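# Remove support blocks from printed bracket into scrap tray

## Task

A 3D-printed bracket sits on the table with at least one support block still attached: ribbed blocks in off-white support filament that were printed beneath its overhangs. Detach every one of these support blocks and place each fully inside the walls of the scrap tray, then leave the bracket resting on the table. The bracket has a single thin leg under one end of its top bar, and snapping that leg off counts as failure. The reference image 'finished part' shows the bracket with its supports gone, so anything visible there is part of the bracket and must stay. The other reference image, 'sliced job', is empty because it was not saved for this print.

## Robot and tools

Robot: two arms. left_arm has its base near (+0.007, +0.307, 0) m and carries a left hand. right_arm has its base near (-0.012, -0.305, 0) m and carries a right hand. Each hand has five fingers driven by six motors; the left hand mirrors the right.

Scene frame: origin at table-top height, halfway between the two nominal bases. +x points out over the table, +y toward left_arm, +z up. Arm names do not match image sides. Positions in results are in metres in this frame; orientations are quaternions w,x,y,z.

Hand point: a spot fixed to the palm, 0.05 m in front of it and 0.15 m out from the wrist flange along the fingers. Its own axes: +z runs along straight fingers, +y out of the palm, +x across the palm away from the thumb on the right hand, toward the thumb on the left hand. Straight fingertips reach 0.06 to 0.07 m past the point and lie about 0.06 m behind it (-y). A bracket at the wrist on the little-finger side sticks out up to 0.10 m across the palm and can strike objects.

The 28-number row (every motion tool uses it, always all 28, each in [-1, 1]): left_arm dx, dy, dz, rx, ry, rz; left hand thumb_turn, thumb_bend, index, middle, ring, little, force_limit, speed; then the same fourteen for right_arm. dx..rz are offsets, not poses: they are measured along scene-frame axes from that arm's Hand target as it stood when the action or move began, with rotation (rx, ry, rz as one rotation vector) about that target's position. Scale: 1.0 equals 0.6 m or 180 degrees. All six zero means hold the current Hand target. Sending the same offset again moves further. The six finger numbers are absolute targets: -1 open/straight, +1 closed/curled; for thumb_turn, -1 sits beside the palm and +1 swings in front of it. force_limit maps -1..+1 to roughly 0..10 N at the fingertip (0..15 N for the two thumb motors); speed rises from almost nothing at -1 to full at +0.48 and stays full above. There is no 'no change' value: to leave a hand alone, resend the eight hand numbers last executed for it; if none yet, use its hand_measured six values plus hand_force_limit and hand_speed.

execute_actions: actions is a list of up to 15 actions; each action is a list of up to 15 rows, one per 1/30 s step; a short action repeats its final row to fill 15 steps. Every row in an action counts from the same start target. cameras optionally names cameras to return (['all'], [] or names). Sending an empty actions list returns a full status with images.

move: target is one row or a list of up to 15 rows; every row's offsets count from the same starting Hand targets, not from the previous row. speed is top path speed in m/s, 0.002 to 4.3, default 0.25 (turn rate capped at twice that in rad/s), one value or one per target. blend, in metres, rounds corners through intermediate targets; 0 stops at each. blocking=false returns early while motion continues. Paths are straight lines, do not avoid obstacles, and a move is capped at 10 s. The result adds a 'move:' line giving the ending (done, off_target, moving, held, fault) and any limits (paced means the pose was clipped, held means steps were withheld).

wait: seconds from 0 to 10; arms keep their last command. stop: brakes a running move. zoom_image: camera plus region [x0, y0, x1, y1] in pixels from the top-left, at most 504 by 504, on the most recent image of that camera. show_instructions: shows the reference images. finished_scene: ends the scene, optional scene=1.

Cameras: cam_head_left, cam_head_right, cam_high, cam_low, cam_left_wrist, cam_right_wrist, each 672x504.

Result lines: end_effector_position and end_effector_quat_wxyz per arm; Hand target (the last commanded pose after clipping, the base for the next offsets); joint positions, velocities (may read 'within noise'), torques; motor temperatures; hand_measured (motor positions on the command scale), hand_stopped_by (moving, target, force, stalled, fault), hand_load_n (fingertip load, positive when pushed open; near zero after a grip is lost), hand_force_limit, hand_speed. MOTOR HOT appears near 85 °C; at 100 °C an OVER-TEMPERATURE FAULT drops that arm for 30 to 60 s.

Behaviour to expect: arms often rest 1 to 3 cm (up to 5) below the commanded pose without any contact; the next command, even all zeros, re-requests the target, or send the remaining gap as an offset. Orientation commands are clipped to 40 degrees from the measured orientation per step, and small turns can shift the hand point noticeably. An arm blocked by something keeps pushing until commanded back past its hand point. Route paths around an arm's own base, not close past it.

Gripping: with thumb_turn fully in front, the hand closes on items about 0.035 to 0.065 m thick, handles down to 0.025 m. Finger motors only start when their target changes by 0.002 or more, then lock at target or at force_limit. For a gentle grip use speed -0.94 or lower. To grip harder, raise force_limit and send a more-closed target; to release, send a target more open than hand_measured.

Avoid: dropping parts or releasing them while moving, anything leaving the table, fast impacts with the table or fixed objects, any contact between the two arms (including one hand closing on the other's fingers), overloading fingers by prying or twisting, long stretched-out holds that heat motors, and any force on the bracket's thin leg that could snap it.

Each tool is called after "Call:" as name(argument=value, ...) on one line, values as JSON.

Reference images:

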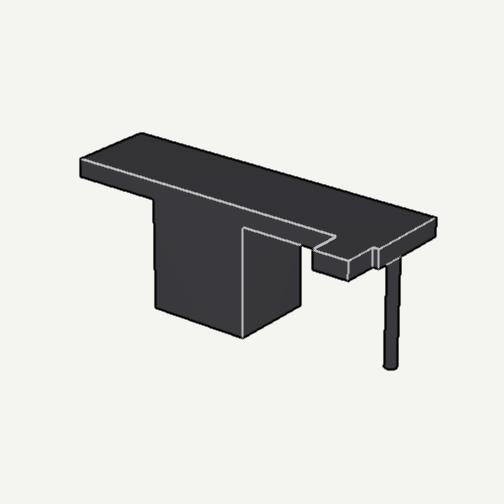

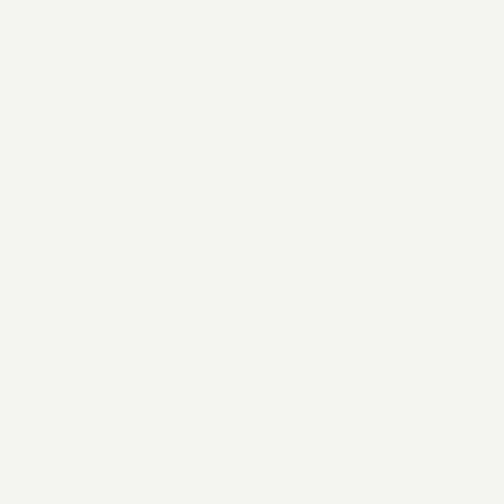

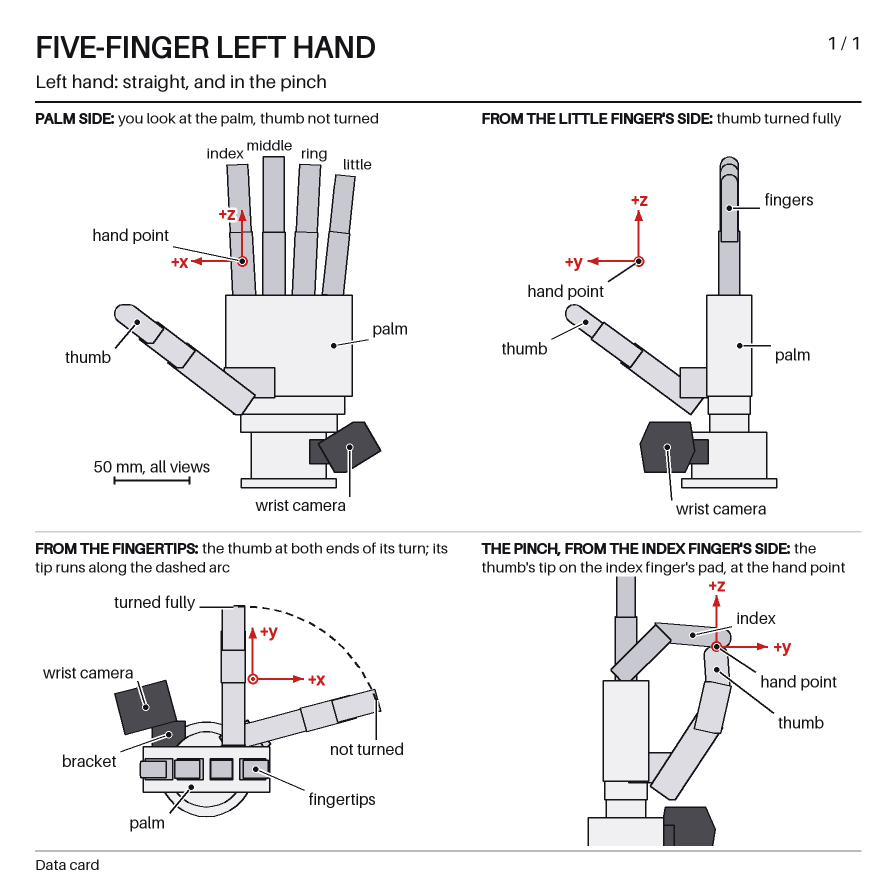

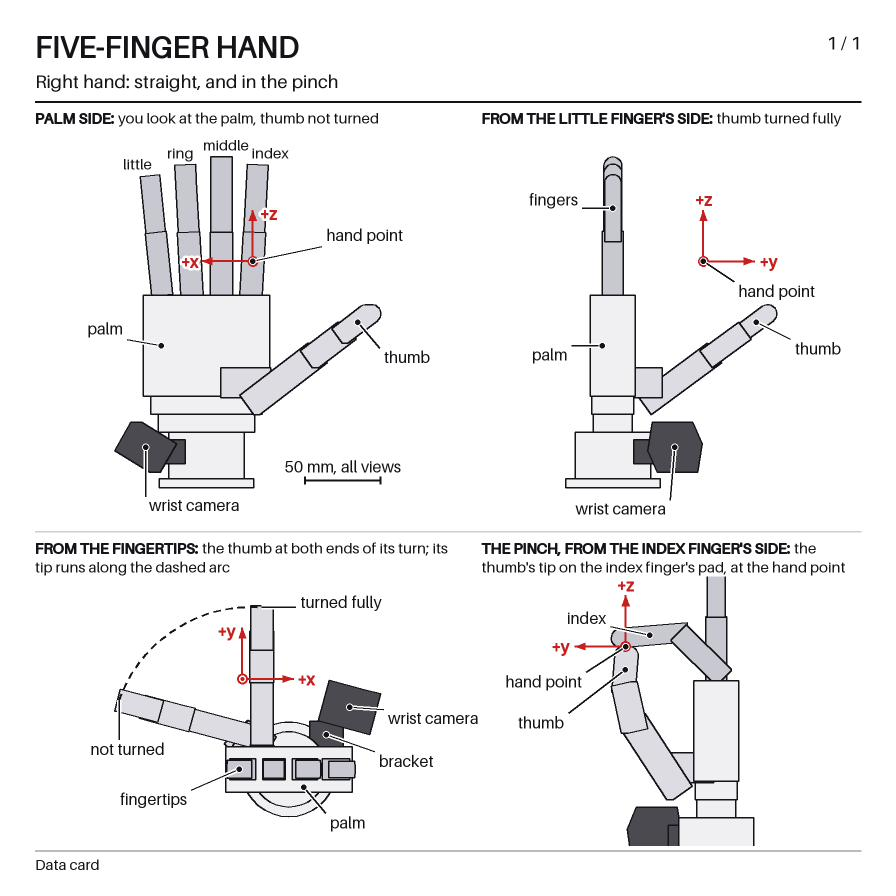

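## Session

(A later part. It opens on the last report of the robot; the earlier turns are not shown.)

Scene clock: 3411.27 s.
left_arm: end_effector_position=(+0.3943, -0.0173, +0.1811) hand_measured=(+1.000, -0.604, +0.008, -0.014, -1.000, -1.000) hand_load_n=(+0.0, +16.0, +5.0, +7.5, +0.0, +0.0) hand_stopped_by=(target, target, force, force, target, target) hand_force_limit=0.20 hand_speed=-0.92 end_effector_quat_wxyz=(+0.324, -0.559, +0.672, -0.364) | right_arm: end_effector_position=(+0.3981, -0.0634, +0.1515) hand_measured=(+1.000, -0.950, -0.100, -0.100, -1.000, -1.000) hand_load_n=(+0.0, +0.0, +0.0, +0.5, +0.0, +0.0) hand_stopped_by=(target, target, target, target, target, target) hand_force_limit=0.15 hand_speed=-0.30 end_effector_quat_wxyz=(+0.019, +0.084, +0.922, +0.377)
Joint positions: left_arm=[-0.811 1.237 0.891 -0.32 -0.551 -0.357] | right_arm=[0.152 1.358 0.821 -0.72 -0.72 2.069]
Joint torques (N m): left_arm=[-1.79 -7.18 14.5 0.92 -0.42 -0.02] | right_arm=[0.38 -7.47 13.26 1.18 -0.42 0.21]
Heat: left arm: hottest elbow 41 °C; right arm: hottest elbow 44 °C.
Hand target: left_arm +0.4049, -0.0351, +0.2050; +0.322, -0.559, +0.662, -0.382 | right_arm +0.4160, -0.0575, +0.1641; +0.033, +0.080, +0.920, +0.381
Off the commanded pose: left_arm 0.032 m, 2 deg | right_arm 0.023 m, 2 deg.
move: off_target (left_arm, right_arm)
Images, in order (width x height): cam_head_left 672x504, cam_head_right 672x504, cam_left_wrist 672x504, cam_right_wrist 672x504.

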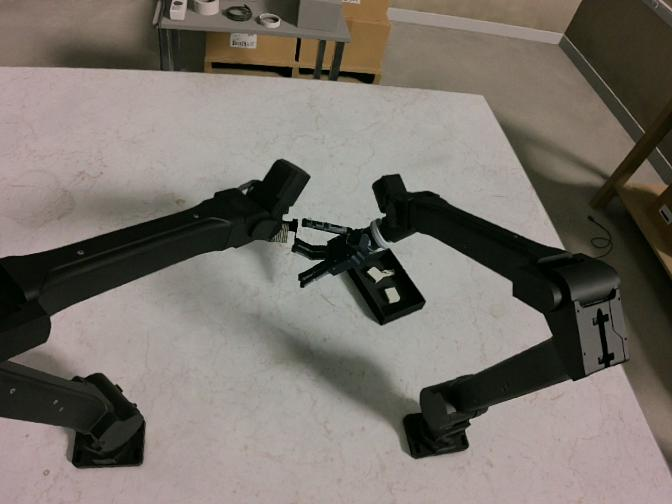

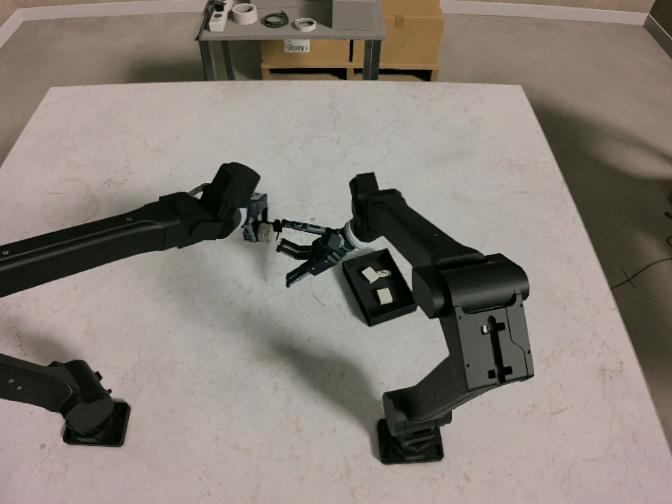

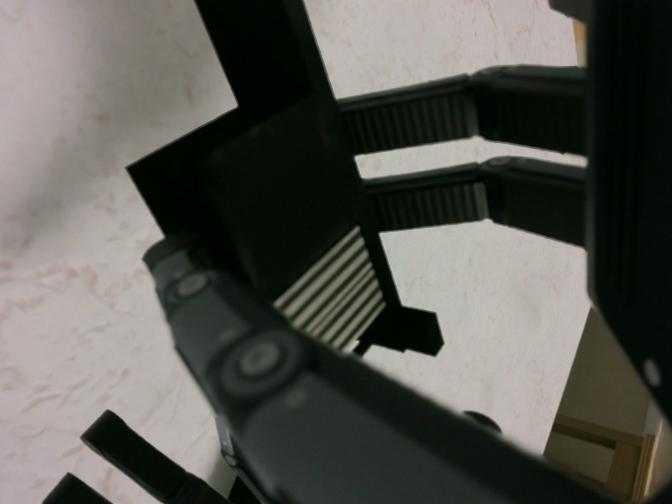

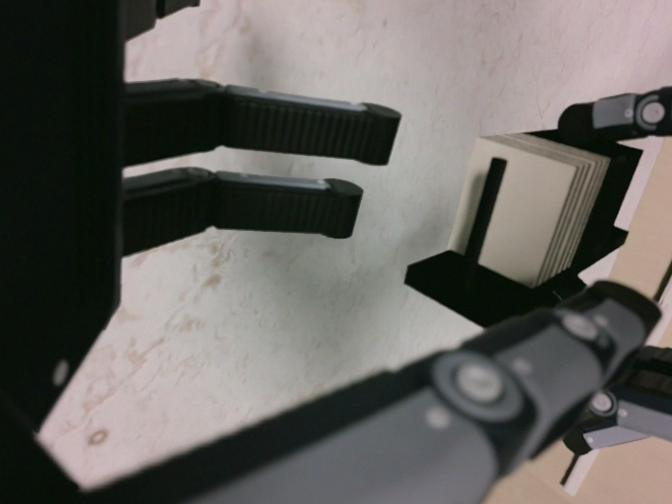

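Call:
move(target=[-0.0055, -0.0363, 0, 0, 0, 0, 1, -0.6, 0.2, 0.2, -1, -1, 0.2, -0.92, 0, 0, 0, 0, 0, 0, 1, -0.95, -0.1, -0.1, -1, -1, 0.15, -0.3], speed=0.04, cameras=["cam_right_wrist", "cam_left_wrist", "cam_head_left"])

Call:
zoom_image(camera="cam_right_wrist", region=[380, 100, 672, 392])

Call:
zoom_image(camera="cam_head_left", region=[240, 170, 400, 290])

Scene clock: 3439.93 s.
left_arm: end_effector_position=(+0.3899, -0.0372, +0.1794) hand_measured=(+1.000, -0.604, +0.008, -0.014, -1.000, -1.000) hand_load_n=(+0.0, +16.0, +5.0, +7.5, +0.0, +0.0) hand_stopped_by=(target, target, force, force, target, target) hand_force_limit=0.20 hand_speed=-0.92 end_effector_quat_wxyz=(+0.324, -0.557, +0.673, -0.362) | right_arm: end_effector_position=(+0.3982, -0.0635, +0.1515) hand_measured=(+1.000, -0.950, -0.100, -0.100, -1.000, -1.000) hand_load_n=(+0.0, +0.0, +0.5, +0.0, +0.0, +0.0) hand_stopped_by=(target, target, target, target, target, target) hand_force_limit=0.15 hand_speed=-0.30 end_effector_quat_wxyz=(+0.019, +0.085, +0.922, +0.377)
Joint positions: left_arm=[-0.855 1.274 0.922 -0.333 -0.585 -0.386] | right_arm=[0.152 1.358 0.821 -0.72 -0.72 2.07]
Joint torques (N m): left_arm=[-1.79 -7.59 14.89 0.94 -0.45 0] | right_arm=[0.38 -7.53 13.24 1.2 -0.41 0.23]
Motor temperatures (°C): left_arm=[21 25 43 22 21 19] | right_arm=[22 22 44 22 22 21]
Heat: left arm: hottest elbow 43 °C; right arm: hottest elbow 44 °C.
Hand target: left_arm +0.4016, -0.0569, +0.2051; +0.322, -0.559, +0.662, -0.382 | right_arm +0.4160, -0.0575, +0.1641; +0.033, +0.080, +0.920, +0.381
Off the commanded pose: left_arm 0.034 m, 3 deg | right_arm 0.023 m, 2 deg.
move: off_target (left_arm, right_arm)
Images, in order (width x height): cam_head_left 672x504, cam_left_wrist 672x504, cam_right_wrist 672x504.

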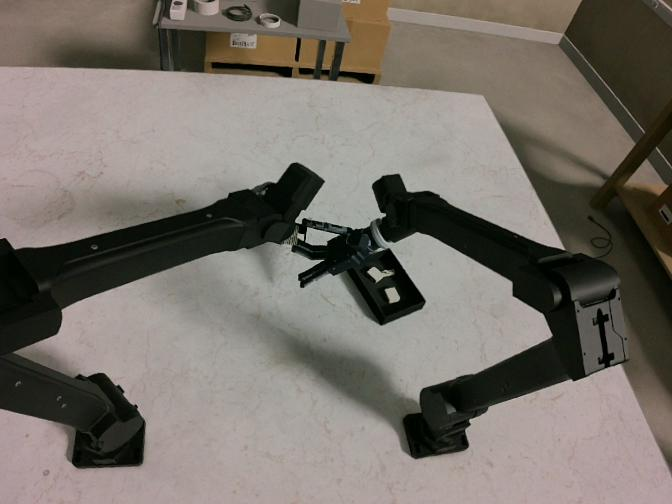

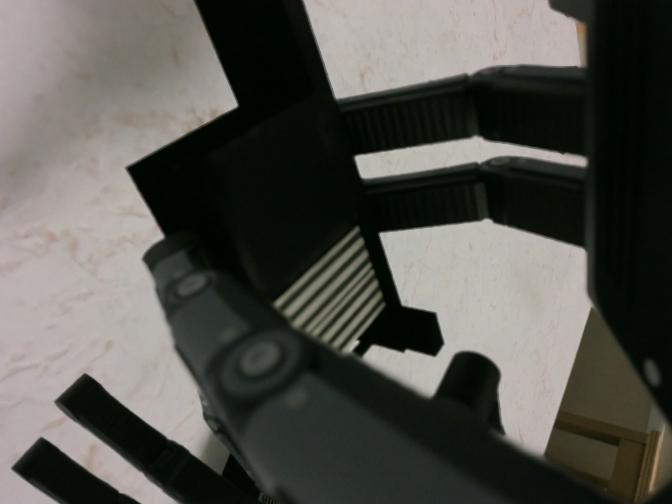

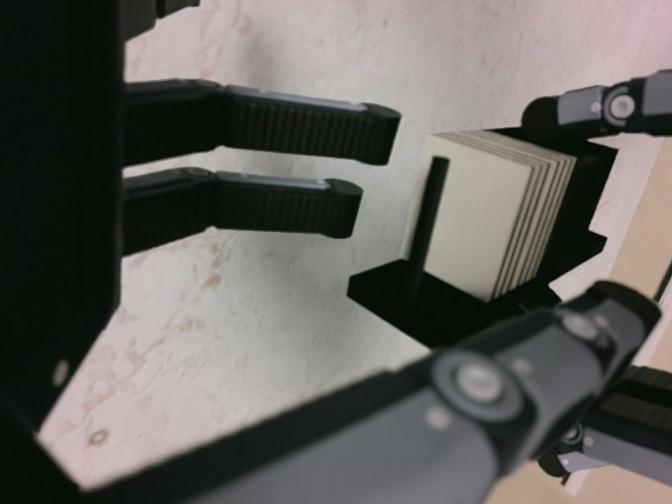

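Scaled by 1.726 from the camera's 672x504 image, which has a finer 960x720 frame.

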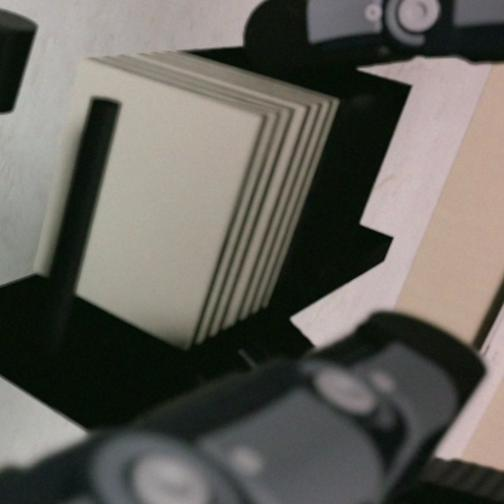

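Scaled by 3.150 from the camera's 672x504 image, which has a finer 960x720 frame.

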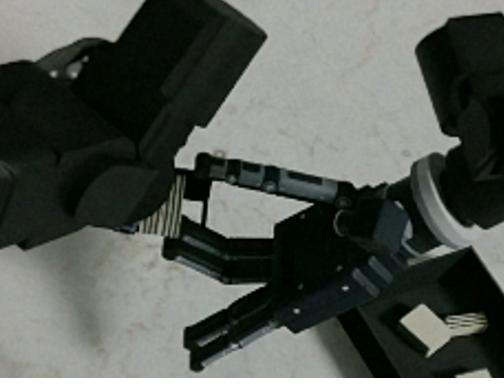

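Call:
move(target=[0.0033, -0.0225, 0, 0, 0, 0, 1, -0.6, 0.2, 0.2, -1, -1, 0.2, -0.92, 0, 0, 0, 0, 0, 0, 1, -0.95, -0.1, -0.1, -1, -1, 0.15, -0.3], speed=0.03, cameras=["cam_right_wrist", "cam_left_wrist", "cam_head_left"])

Call:
zoom_image(camera="cam_right_wrist", region=[330, 100, 622, 392])

Call:
zoom_image(camera="cam_head_left", region=[240, 170, 400, 290])

Scene clock: 3458.37 s.
left_arm: end_effector_position=(+0.3924, -0.0502, +0.1794) hand_measured=(+1.000, -0.604, +0.008, -0.014, -1.000, -1.000) hand_load_n=(+0.0, +16.0, +5.0, +7.5, -0.5, +0.0) hand_stopped_by=(target, target, force, force, target, target) hand_force_limit=0.20 hand_speed=-0.92 end_effector_quat_wxyz=(+0.324, -0.558, +0.673, -0.362) | right_arm: end_effector_position=(+0.3982, -0.0635, +0.1515) hand_measured=(+1.000, -0.950, -0.100, -0.100, -1.000, -1.000) hand_load_n=(+0.0, -0.5, +0.0, +0.0, +0.0, +0.0) hand_stopped_by=(target, target, target, target, target, target) hand_force_limit=0.15 hand_speed=-0.30 end_effector_quat_wxyz=(+0.019, +0.085, +0.922, +0.377)
Joint positions: left_arm=[-0.872 1.306 0.952 -0.338 -0.599 -0.399] | right_arm=[0.152 1.358 0.821 -0.72 -0.72 2.07]
Joint torques (N m): left_arm=[-1.85 -8.12 14.93 0.84 -0.46 0.01] | right_arm=[0.38 -7.47 13.26 1.2 -0.42 0.23]
Heat: left arm: hottest elbow 41 °C; right arm: hottest elbow 44 °C.
Hand target: left_arm +0.4036, -0.0705, +0.2050; +0.322, -0.559, +0.662, -0.382 | right_arm +0.4160, -0.0575, +0.1641; +0.033, +0.080, +0.920, +0.381
Off the commanded pose: left_arm 0.035 m, 3 deg | right_arm 0.023 m, 2 deg.
move: off_target (left_arm, right_arm)
Images, in order (width x height): cam_head_left 672x504, cam_left_wrist 672x504, cam_right_wrist 672x504.

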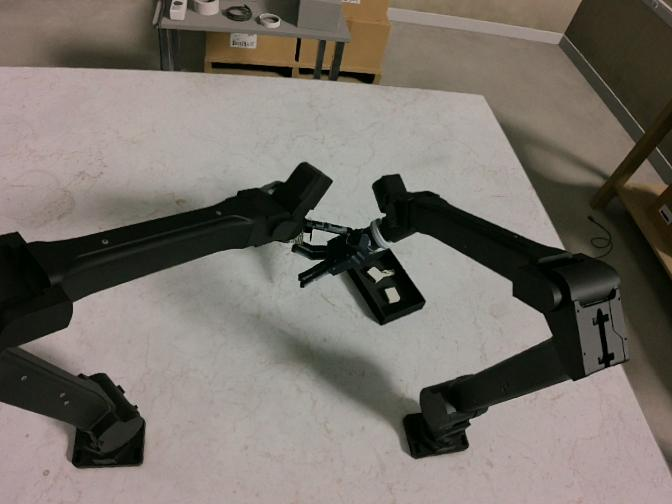

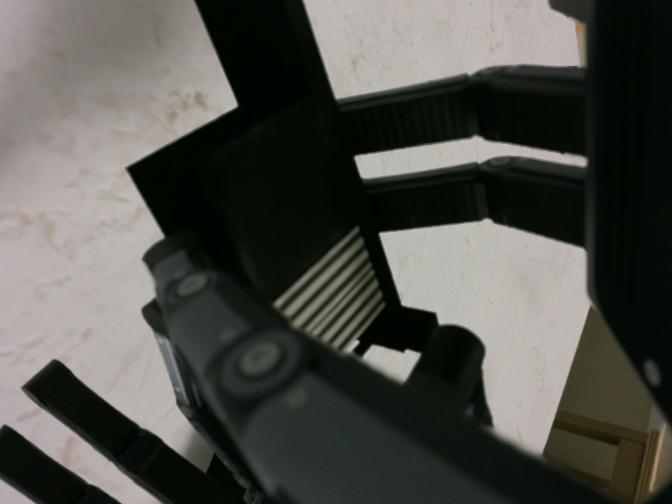

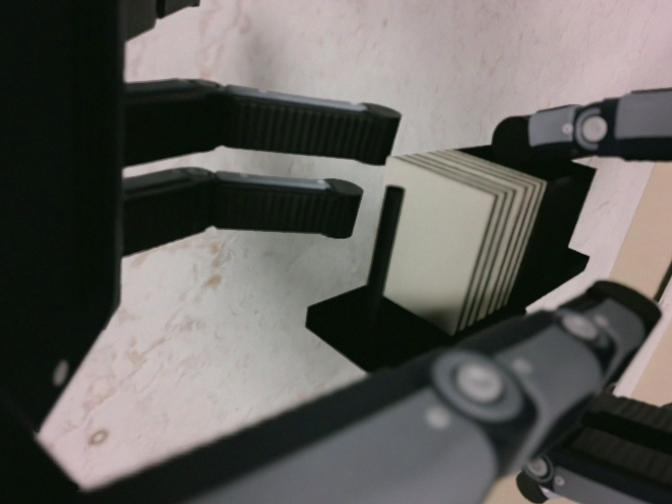

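Scaled by 1.726 from the camera's 672x504 image, which has a finer 960x720 frame.

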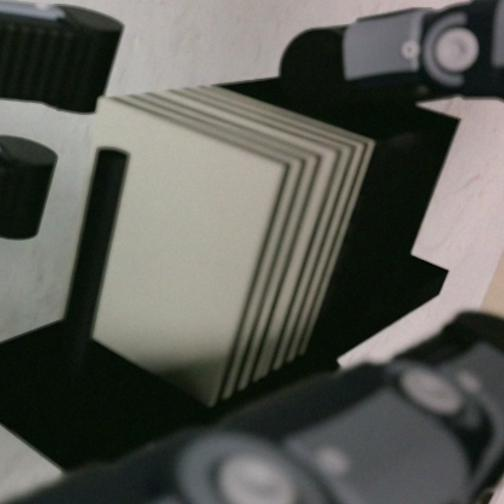

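Scaled by 3.150 from the camera's 672x504 image, which has a finer 960x720 frame.

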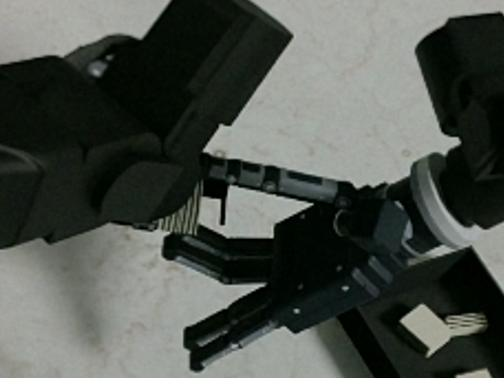

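Call:
move(target=[0, 0, 0, 0, 0, 0, 1, -0.6, 0.2, 0.2, -1, -1, 0.2, -0.92, 0, 0, 0, 0, 0, 0, 1, -0.95, 0.4, 0.4, -1, -1, -0.8, -0.9], speed=0.03, cameras=["cam_right_wrist", "cam_left_wrist"])

Scene clock: 3476.03 s.
left_arm: end_effector_position=(+0.3928, -0.0510, +0.1807) hand_measured=(+1.000, -0.604, +0.008, -0.014, -1.000, -1.000) hand_load_n=(+0.5, +16.0, +5.0, +7.5, +0.0, +0.0) hand_stopped_by=(target, target, force, force, target, target) hand_force_limit=0.20 hand_speed=-0.92 end_effector_quat_wxyz=(+0.324, -0.558, +0.672, -0.363) | right_arm: end_effector_position=(+0.3983, -0.0636, +0.1508) hand_measured=(+1.000, -0.950, +0.170, +0.076, -1.000, -1.000) hand_load_n=(+0.0, +0.0, +0.0, +0.0, +0.0, +0.0) hand_stopped_by=(target, target, force, force, target, target) hand_force_limit=-0.80 hand_speed=-0.90 end_effector_quat_wxyz=(+0.018, +0.085, +0.922, +0.376)
Joint positions: left_arm=[-0.872 1.306 0.954 -0.338 -0.599 -0.401] | right_arm=[0.152 1.359 0.821 -0.72 -0.719 2.07]
Joint torques (N m): left_arm=[-1.79 -8.12 14.71 0.9 -0.45 0.01] | right_arm=[0.32 -7.65 13.26 1.18 -0.45 0.22]
Heat: left arm: hottest elbow 42 °C; right arm: hottest elbow 45 °C.
Hand target: left_arm +0.4036, -0.0704, +0.2051; +0.322, -0.559, +0.662, -0.382 | right_arm +0.4160, -0.0575, +0.1640; +0.033, +0.080, +0.920, +0.381
Off the commanded pose: left_arm 0.033 m, 2 deg | right_arm 0.023 m, 2 deg.
move: off_target (left_arm, right_arm)
Images, in order (width x height): cam_left_wrist 672x504, cam_right_wrist 672x504.

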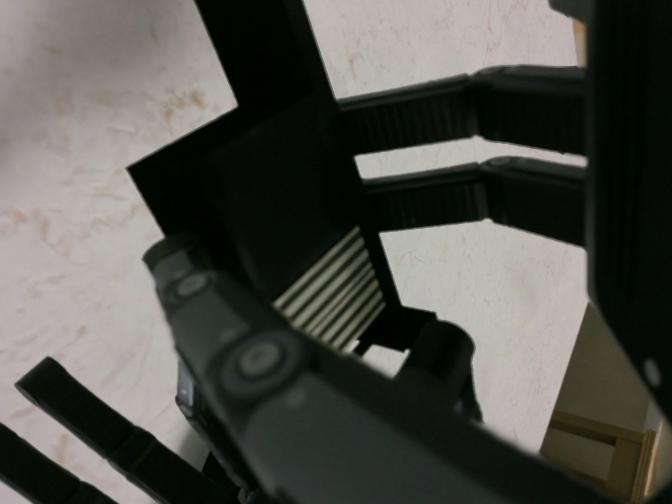

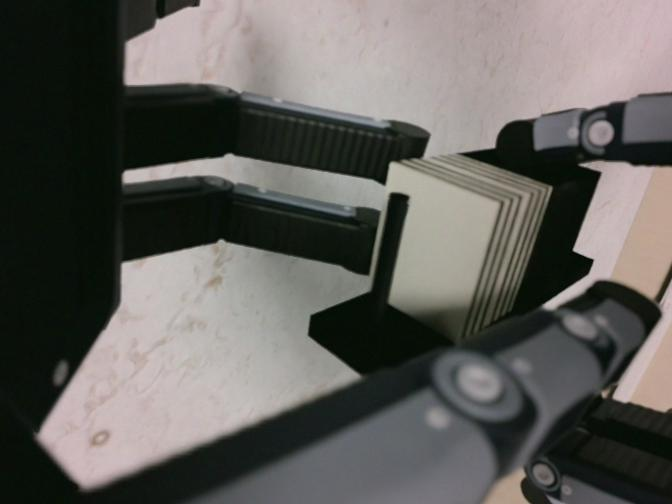

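Call:
move(target=[0, 0, 0, 0, 0, 0, 1, -0.6, 0.2, 0.2, -1, -1, 0.2, -0.92, 0, 0, 0, 0, 0, 0, 1, -0.2, 0.4, 0.4, -1, -1, -0.8, -0.9], speed=0.03, cameras=["cam_left_wrist", "cam_right_wrist"])

Scene clock: 3490.80 s.
left_arm: end_effector_position=(+0.3928, -0.0511, +0.1805) hand_measured=(+1.000, -0.604, +0.008, -0.014, -1.000, -1.000) hand_load_n=(+0.0, +15.5, +5.0, +7.5, +0.0, +0.0) hand_stopped_by=(target, target, force, force, target, target) hand_force_limit=0.20 hand_speed=-0.92 end_effector_quat_wxyz=(+0.324, -0.558, +0.672, -0.363) | right_arm: end_effector_position=(+0.3983, -0.0636, +0.1508) hand_measured=(+1.000, -0.600, +0.170, +0.076, -1.000, -1.000) hand_load_n=(+0.0, +2.0, +1.5, +0.0, +0.0, +0.0) hand_stopped_by=(target, force, force, force, target, target) hand_force_limit=-0.80 hand_speed=-0.90 end_effector_quat_wxyz=(+0.018, +0.085, +0.922, +0.376)
Joint positions: left_arm=[-0.872 1.306 0.954 -0.338 -0.599 -0.401] | right_arm=[0.152 1.359 0.821 -0.72 -0.719 2.07]
Joint torques (N m): left_arm=[-1.79 -8.12 14.72 0.91 -0.45 0.01] | right_arm=[0.38 -7.59 13.26 1.18 -0.45 0.22]
Heat: left arm: hottest elbow 45 °C; right arm: hottest elbow 45 °C.
Hand target: left_arm +0.4037, -0.0703, +0.2051; +0.322, -0.559, +0.662, -0.382 | right_arm +0.4160, -0.0575, +0.1640; +0.033, +0.080, +0.920, +0.381
Off the commanded pose: left_arm 0.033 m, 2 deg | right_arm 0.023 m, 2 deg.
move: off_target (left_arm, right_arm)
Images, in order (width x height): cam_left_wrist 672x504, cam_right_wrist 672x504.

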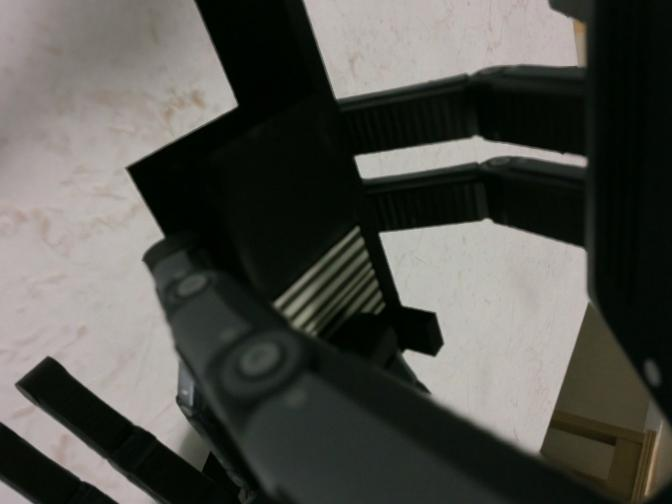

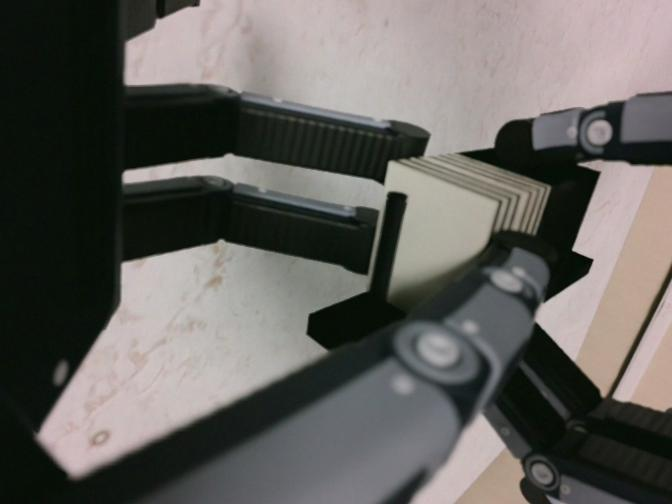

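Call:
zoom_image(camera="cam_left_wrist", region=[260, 200, 480, 420])

Call:
zoom_image(camera="cam_right_wrist", region=[340, 120, 600, 380])

Scaled by 2.291 from the camera's 672x504 image, which has a finer 960x720 frame.

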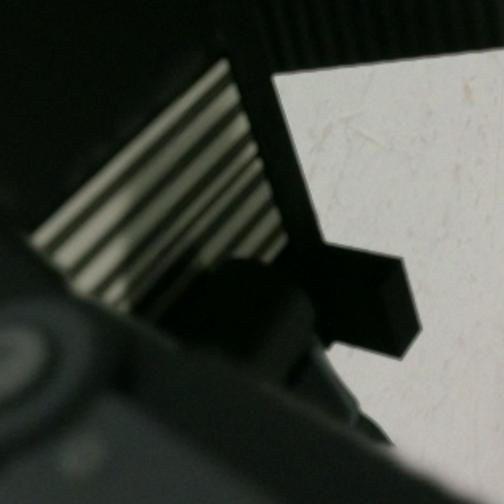

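Scaled by 1.938 from the camera's 672x504 image, which has a finer 960x720 frame.

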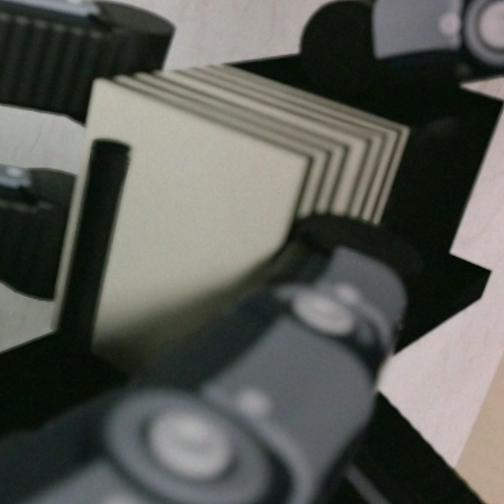

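Call:
move(target=[0, 0, 0, 0, 0, 0, 1, -0.6, 0.2, 0.2, -1, -1, 0.2, -0.92, 0, 0, 0, 0, 0, 0, 1, -0.2, 0.5, 0.5, -1, -1, -0.1, -0.92], speed=0.03, cameras=["cam_left_wrist", "cam_right_wrist"])

Scene clock: 3515.23 s.
left_arm: end_effector_position=(+0.3928, -0.0512, +0.1806) hand_measured=(+1.000, -0.604, +0.008, -0.014, -1.000, -1.000) hand_load_n=(+0.5, +15.5, +5.0, +7.5, +0.0, +0.0) hand_stopped_by=(target, target, force, force, target, target) hand_force_limit=0.20 hand_speed=-0.92 end_effector_quat_wxyz=(+0.324, -0.559, +0.671, -0.364) | right_arm: end_effector_position=(+0.3983, -0.0636, +0.1508) hand_measured=(+1.000, -0.602, +0.182, +0.104, -1.000, -1.000) hand_load_n=(+0.5, +6.0, +2.5, +5.0, +0.0, +0.0) hand_stopped_by=(target, force, force, force, target, target) hand_force_limit=-0.10 hand_speed=-0.92 end_effector_quat_wxyz=(+0.018, +0.085, +0.922, +0.376)
Joint positions: left_arm=[-0.872 1.306 0.954 -0.338 -0.599 -0.403] | right_arm=[0.152 1.359 0.821 -0.72 -0.719 2.07]
Joint torques (N m): left_arm=[-1.73 -8.12 14.69 0.91 -0.45 0.03] | right_arm=[0.38 -7.59 13.26 1.2 -0.46 0.22]
Heat: left arm: hottest elbow 46 °C; right arm: hottest elbow 45 °C.
Hand target: left_arm +0.4037, -0.0703, +0.2051; +0.322, -0.559, +0.662, -0.382 | right_arm +0.4160, -0.0575, +0.1642; +0.033, +0.080, +0.920, +0.381
Off the commanded pose: left_arm 0.033 m, 2 deg | right_arm 0.023 m, 2 deg.
move: off_target (left_arm, right_arm)
Images, in order (width x height): cam_left_wrist 672x504, cam_right_wrist 672x504.

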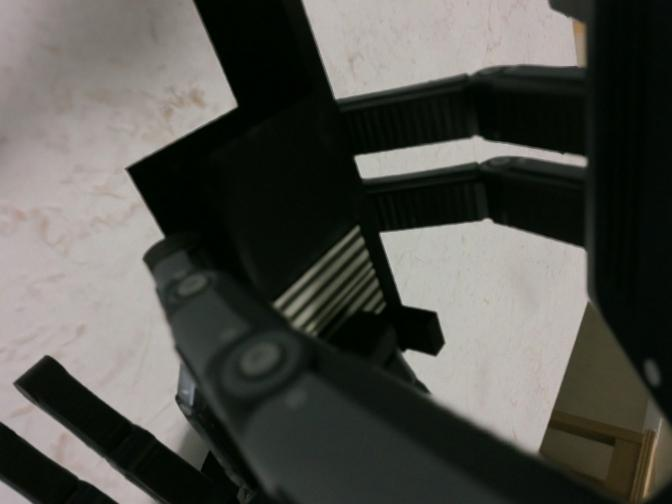

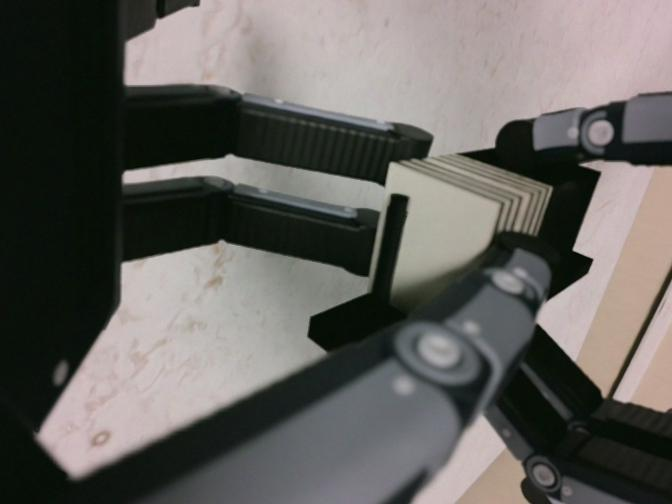

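Call:
move(target=[0, 0, 0, 0, 0, 0, 1, -0.6, 0.2, 0.2, -1, -1, 0.2, -0.92, 0, 0, 0, 0, 0, 0, 1, -0.2, 0.55, 0.54, -1, -1, 0.1, -0.93], speed=0.03, cameras=["cam_left_wrist", "cam_right_wrist"])

Scene clock: 3522.10 s.
left_arm: end_effector_position=(+0.3927, -0.0515, +0.1807) hand_measured=(+1.000, -0.604, +0.008, -0.014, -1.000, -1.000) hand_load_n=(+0.0, +15.5, +5.0, +7.5, +0.0, +0.0) hand_stopped_by=(target, target, force, force, target, target) hand_force_limit=0.20 hand_speed=-0.92 end_effector_quat_wxyz=(+0.323, -0.560, +0.671, -0.364) | right_arm: end_effector_position=(+0.3983, -0.0636, +0.1507) hand_measured=(+1.000, -0.602, +0.194, +0.108, -1.000, -1.000) hand_load_n=(+0.5, +8.0, +6.0, +5.0, +0.0, +0.0) hand_stopped_by=(target, force, force, force, target, target) hand_force_limit=0.10 hand_speed=-0.93 end_effector_quat_wxyz=(+0.018, +0.085, +0.922, +0.376)
Joint positions: left_arm=[-0.872 1.306 0.954 -0.338 -0.599 -0.406] | right_arm=[0.152 1.359 0.821 -0.72 -0.719 2.07]
Joint torques (N m): left_arm=[-1.67 -8.18 14.74 0.9 -0.45 0.05] | right_arm=[0.38 -7.65 13.26 1.18 -0.46 0.22]
Heat: left arm: hottest elbow 47 °C; right arm: hottest elbow 45 °C.
Hand target: left_arm +0.4035, -0.0705, +0.2051; +0.322, -0.559, +0.662, -0.382 | right_arm +0.4160, -0.0575, +0.1641; +0.033, +0.080, +0.920, +0.381
Off the commanded pose: left_arm 0.033 m, 2 deg | right_arm 0.023 m, 2 deg.
move: off_target (left_arm, right_arm)
Images, in order (width x height): cam_left_wrist 672x504, cam_right_wrist 672x504.

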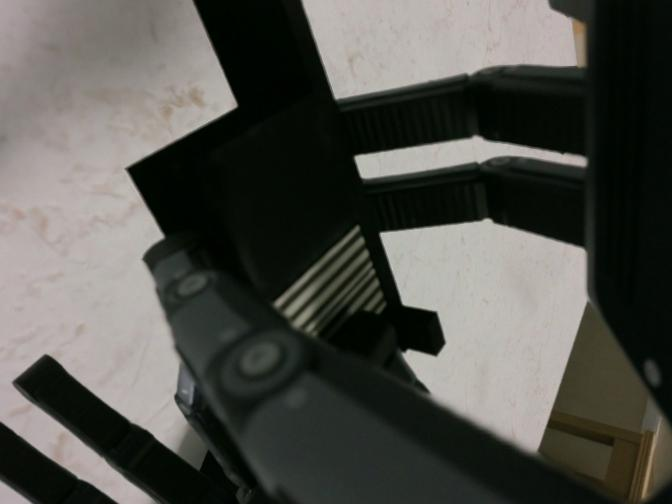

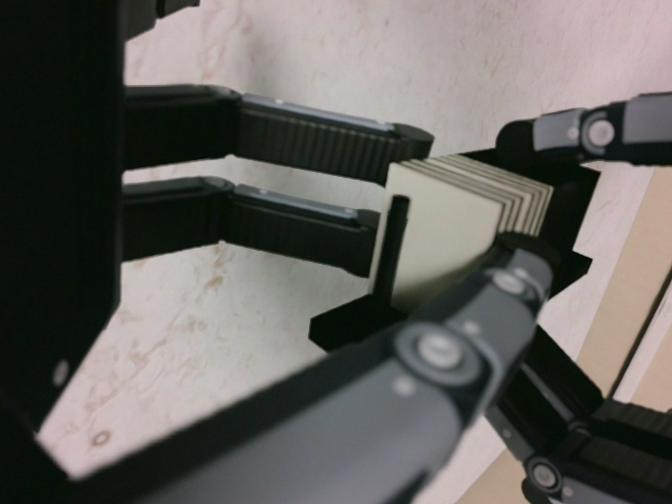

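Call:
move(target=[0.0247, -0.0043, 0, 0, 0, 0, 1, -0.6, 0.2, 0.2, -1, -1, 0.2, -0.92, -0.0328, 0.0057, 0, 0, 0, 0, 1, -0.2, 0.55, 0.54, -1, -1, 0.1, -0.93], speed=0.02, cameras=["cam_left_wrist", "cam_right_wrist"])

Scene clock: 3532.63 s.
left_arm: end_effector_position=(+0.3987, -0.0554, +0.1839) hand_measured=(+1.000, -0.604, +0.008, -0.014, -1.000, -1.000) hand_load_n=(-3.5, +16.5, +2.5, +7.5, +0.0, +0.0) hand_stopped_by=(target, target, force, force, target, target) hand_force_limit=0.20 hand_speed=-0.92 end_effector_quat_wxyz=(+0.323, -0.556, +0.674, -0.365) | right_arm: end_effector_position=(+0.4017, -0.0649, +0.1548) hand_measured=(+1.000, -0.602, +0.194, +0.108, -1.000, -1.000) hand_load_n=(+2.0, +7.0, +7.0, +4.0, +0.0, +0.0) hand_stopped_by=(target, force, force, force, target, target) hand_force_limit=0.10 hand_speed=-0.93 end_effector_quat_wxyz=(+0.028, +0.092, +0.923, +0.371)
Joint positions: left_arm=[-0.865 1.32 0.974 -0.338 -0.588 -0.39] | right_arm=[0.156 1.345 0.821 -0.71 -0.699 2.094]
Joint torques (N m): left_arm=[-0.5 -7.3 15.17 1.33 -0.2 0.07] | right_arm=[1.44 -10.11 9.4 1.1 -1.02 0.13]
Heat: left arm: hottest elbow 47 °C; right arm: hottest elbow 45 °C.
Hand target: left_arm +0.4184, -0.0731, +0.2052; +0.322, -0.559, +0.662, -0.382 | right_arm +0.3964, -0.0542, +0.1642; +0.033, +0.080, +0.920, +0.381
Off the commanded pose: left_arm 0.034 m, 2 deg | right_arm 0.015 m, 2 deg.
joint sent to its limit (right arm) — joint 6 (wrist roll), upper limit. The joint targets still meet the commanded pose.
move: off_target (left_arm, right_arm)
Images, in order (width x height): cam_left_wrist 672x504, cam_right_wrist 672x504.

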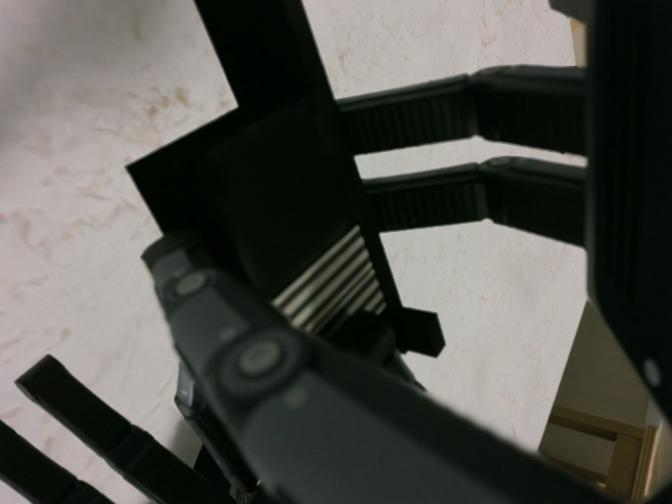

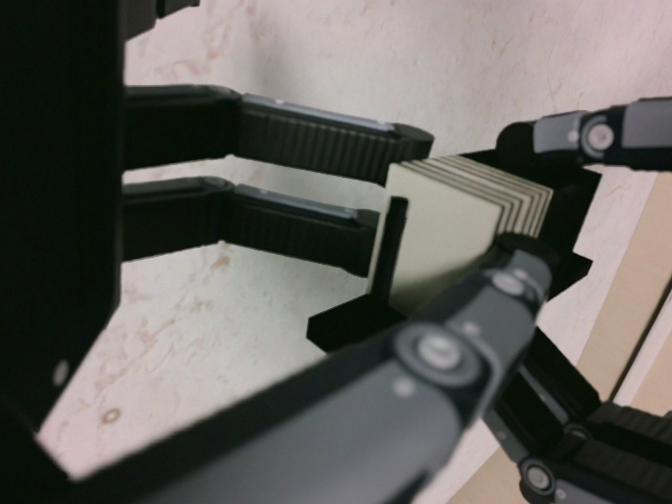

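Call:
move(target=[0.0082, -0.0014, 0, 0, 0, 0, 1, -0.6, 0.2, 0.2, -1, -1, 0.2, -0.92, -0.0197, 0.0034, 0, 0, 0, 0, 1, -0.2, 0.55, 0.54, -1, -1, 0.1, -0.93], speed=0.02, cameras=["cam_left_wrist", "cam_right_wrist"])

Scene clock: 3546.33 s.
left_arm: end_effector_position=(+0.3987, -0.0568, +0.1843) hand_measured=(+1.000, -0.604, +0.008, -0.014, -1.000, -1.000) hand_load_n=(-5.0, +18.0, +1.0, +6.5, +0.0, +0.0) hand_stopped_by=(target, target, force, force, target, target) hand_force_limit=0.20 hand_speed=-0.92 end_effector_quat_wxyz=(+0.320, -0.551, +0.679, -0.365) | right_arm: end_effector_position=(+0.3993, -0.0671, +0.1563) hand_measured=(+1.000, -0.602, +0.194, +0.108, -1.000, -1.000) hand_load_n=(+4.5, +8.5, +6.5, +3.5, +0.0, +0.0) hand_stopped_by=(target, force, force, force, target, target) hand_force_limit=0.10 hand_speed=-0.93 end_effector_quat_wxyz=(+0.037, +0.091, +0.925, +0.368)
Joint positions: left_arm=[-0.863 1.321 0.978 -0.338 -0.575 -0.377] | right_arm=[0.156 1.326 0.809 -0.702 -0.685 2.094]
Joint torques (N m): left_arm=[-0.26 -6.53 15.56 1.5 -0.47 -0.01] | right_arm=[2.2 -10.46 8.46 0.72 -1.46 0.12]
Heat: left arm: hottest elbow 45 °C; right arm: hottest elbow 44 °C.
Hand target: left_arm +0.4234, -0.0738, +0.2052; +0.322, -0.559, +0.662, -0.382 | right_arm +0.3846, -0.0522, +0.1642; +0.034, +0.080, +0.920, +0.381
Off the commanded pose: left_arm 0.037 m, 3 deg | right_arm 0.022 m, 2 deg.
joint sent to its limit (right arm) — joint 6 (wrist roll), upper limit. The joint targets still meet the commanded pose.
move: off_target (left_arm, right_arm)
Images, in order (width x height): cam_left_wrist 672x504, cam_right_wrist 672x504.

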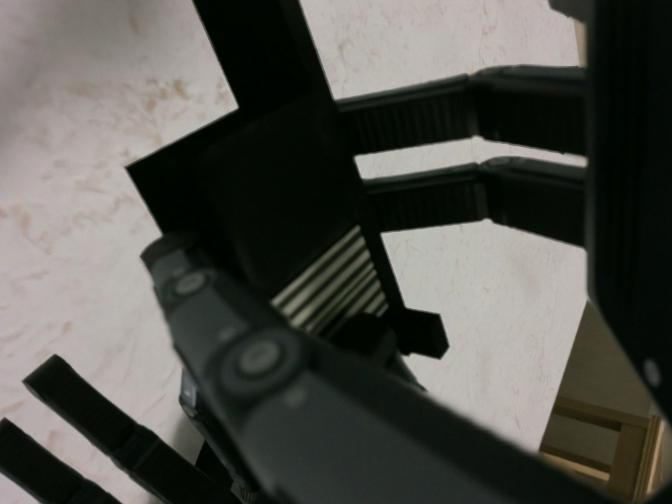

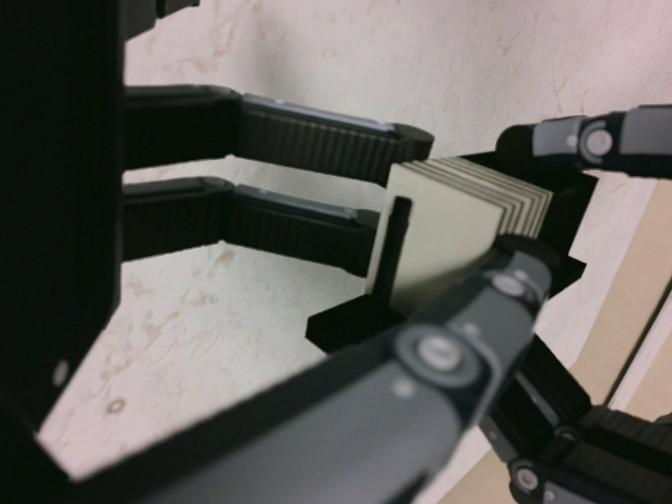

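Call:
move(target=[-0.0328, 0.0058, 0, 0, 0, 0, 1, -0.6, 0.2, 0.2, -1, -1, 0.2, -0.92, 0.0523, -0.0088, 0, 0, 0, 0, 1, -0.2, 0.55, 0.54, -1, -1, 0.1, -0.93], speed=0.03, cameras=["cam_left_wrist", "cam_right_wrist"])

Scene clock: 3619.57 s.
left_arm: end_effector_position=(+0.3986, -0.0535, +0.1838) hand_measured=(+1.000, -0.604, +0.008, -0.014, -1.000, -1.000) hand_load_n=(-1.0, +15.5, +5.0, +8.0, +0.0, +0.0) hand_stopped_by=(target, target, force, force, target, target) hand_force_limit=0.20 hand_speed=-0.92 end_effector_quat_wxyz=(+0.329, -0.554, +0.675, -0.359) | right_arm: end_effector_position=(+0.4026, -0.0629, +0.1536) hand_measured=(+1.000, -0.602, +0.194, +0.108, -1.000, -1.000) hand_load_n=(+0.0, +8.5, +5.0, +3.0, +0.0, +0.0) hand_stopped_by=(target, force, force, force, target, target) hand_force_limit=0.10 hand_speed=-0.93 end_effector_quat_wxyz=(+0.024, +0.091, +0.921, +0.378)
Joint positions: left_arm=[-0.869 1.321 0.978 -0.348 -0.603 -0.384] | right_arm=[0.155 1.356 0.823 -0.702 -0.714 2.094]
Joint torques (N m): left_arm=[-1.9 -9.29 12.93 1.2 -0.29 -0.17] | right_arm=[0.26 -7.24 13.15 0.54 -0.61 0.01]
Heat: left arm: hottest elbow 45 °C; right arm: hottest elbow 41 °C.
Hand target: left_arm +0.4037, -0.0703, +0.2050; +0.322, -0.559, +0.662, -0.382 | right_arm +0.4159, -0.0574, +0.1641; +0.033, +0.081, +0.920, +0.381
Off the commanded pose: left_arm 0.028 m, 3 deg | right_arm 0.018 m, 2 deg.
move: off_target (left_arm, right_arm)
Images, in order (width x height): cam_left_wrist 672x504, cam_right_wrist 672x504.

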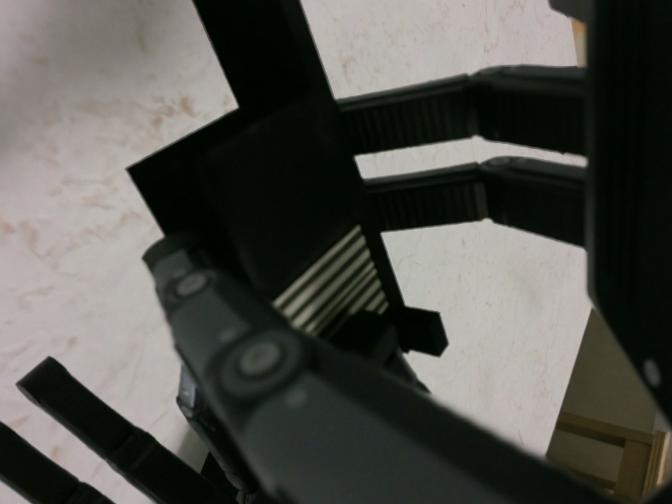

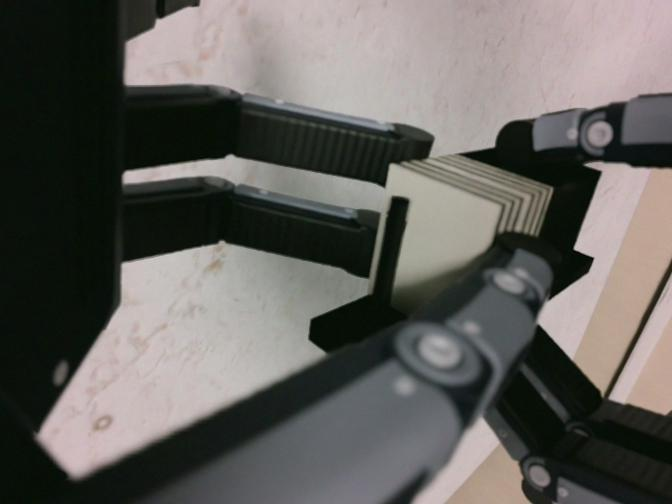

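Call:
move(target=[0, 0, 0, 0, 0, 0, 1, -0.6, 0.2, 0.2, -1, -1, 0.2, -0.92, 0, 0, 0, 0, 0, 0, 1, -0.2, 0.6, 0.6, -1, -1, 0.25, -0.93], speed=0.03)

Scene clock: 3625.03 s.
left_arm: end_effector_position=(+0.3986, -0.0537, +0.1839) hand_measured=(+1.000, -0.604, +0.008, -0.014, -1.000, -1.000) hand_load_n=(-1.0, +15.5, +4.5, +8.0, +0.0, +0.0) hand_stopped_by=(target, target, force, force, target, target) hand_force_limit=0.20 hand_speed=-0.92 end_effector_quat_wxyz=(+0.329, -0.555, +0.675, -0.360) | right_arm: end_effector_position=(+0.4028, -0.0629, +0.1536) hand_measured=(+1.000, -0.602, +0.198, +0.120, -1.000, -1.000) hand_load_n=(+0.0, +11.0, +5.0, +7.0, +0.0, +0.0) hand_stopped_by=(target, force, force, force, target, target) hand_force_limit=0.25 hand_speed=-0.93 end_effector_quat_wxyz=(+0.024, +0.091, +0.921, +0.378)
Joint positions: left_arm=[-0.869 1.321 0.978 -0.348 -0.603 -0.386] | right_arm=[0.155 1.356 0.823 -0.702 -0.714 2.094]
Joint torques (N m): left_arm=[-1.96 -9.29 12.9 1.18 -0.29 -0.15] | right_arm=[0.21 -7.36 13.18 0.54 -0.61 0.01]
Heat: left arm: hottest elbow 44 °C; right arm: hottest elbow 41 °C.
Hand target: left_arm +0.4037, -0.0703, +0.2050; +0.322, -0.559, +0.662, -0.382 | right_arm +0.4160, -0.0574, +0.1643; +0.034, +0.080, +0.920, +0.381
Off the commanded pose: left_arm 0.027 m, 3 deg | right_arm 0.018 m, 2 deg.
move: off_target (left_arm, right_arm)


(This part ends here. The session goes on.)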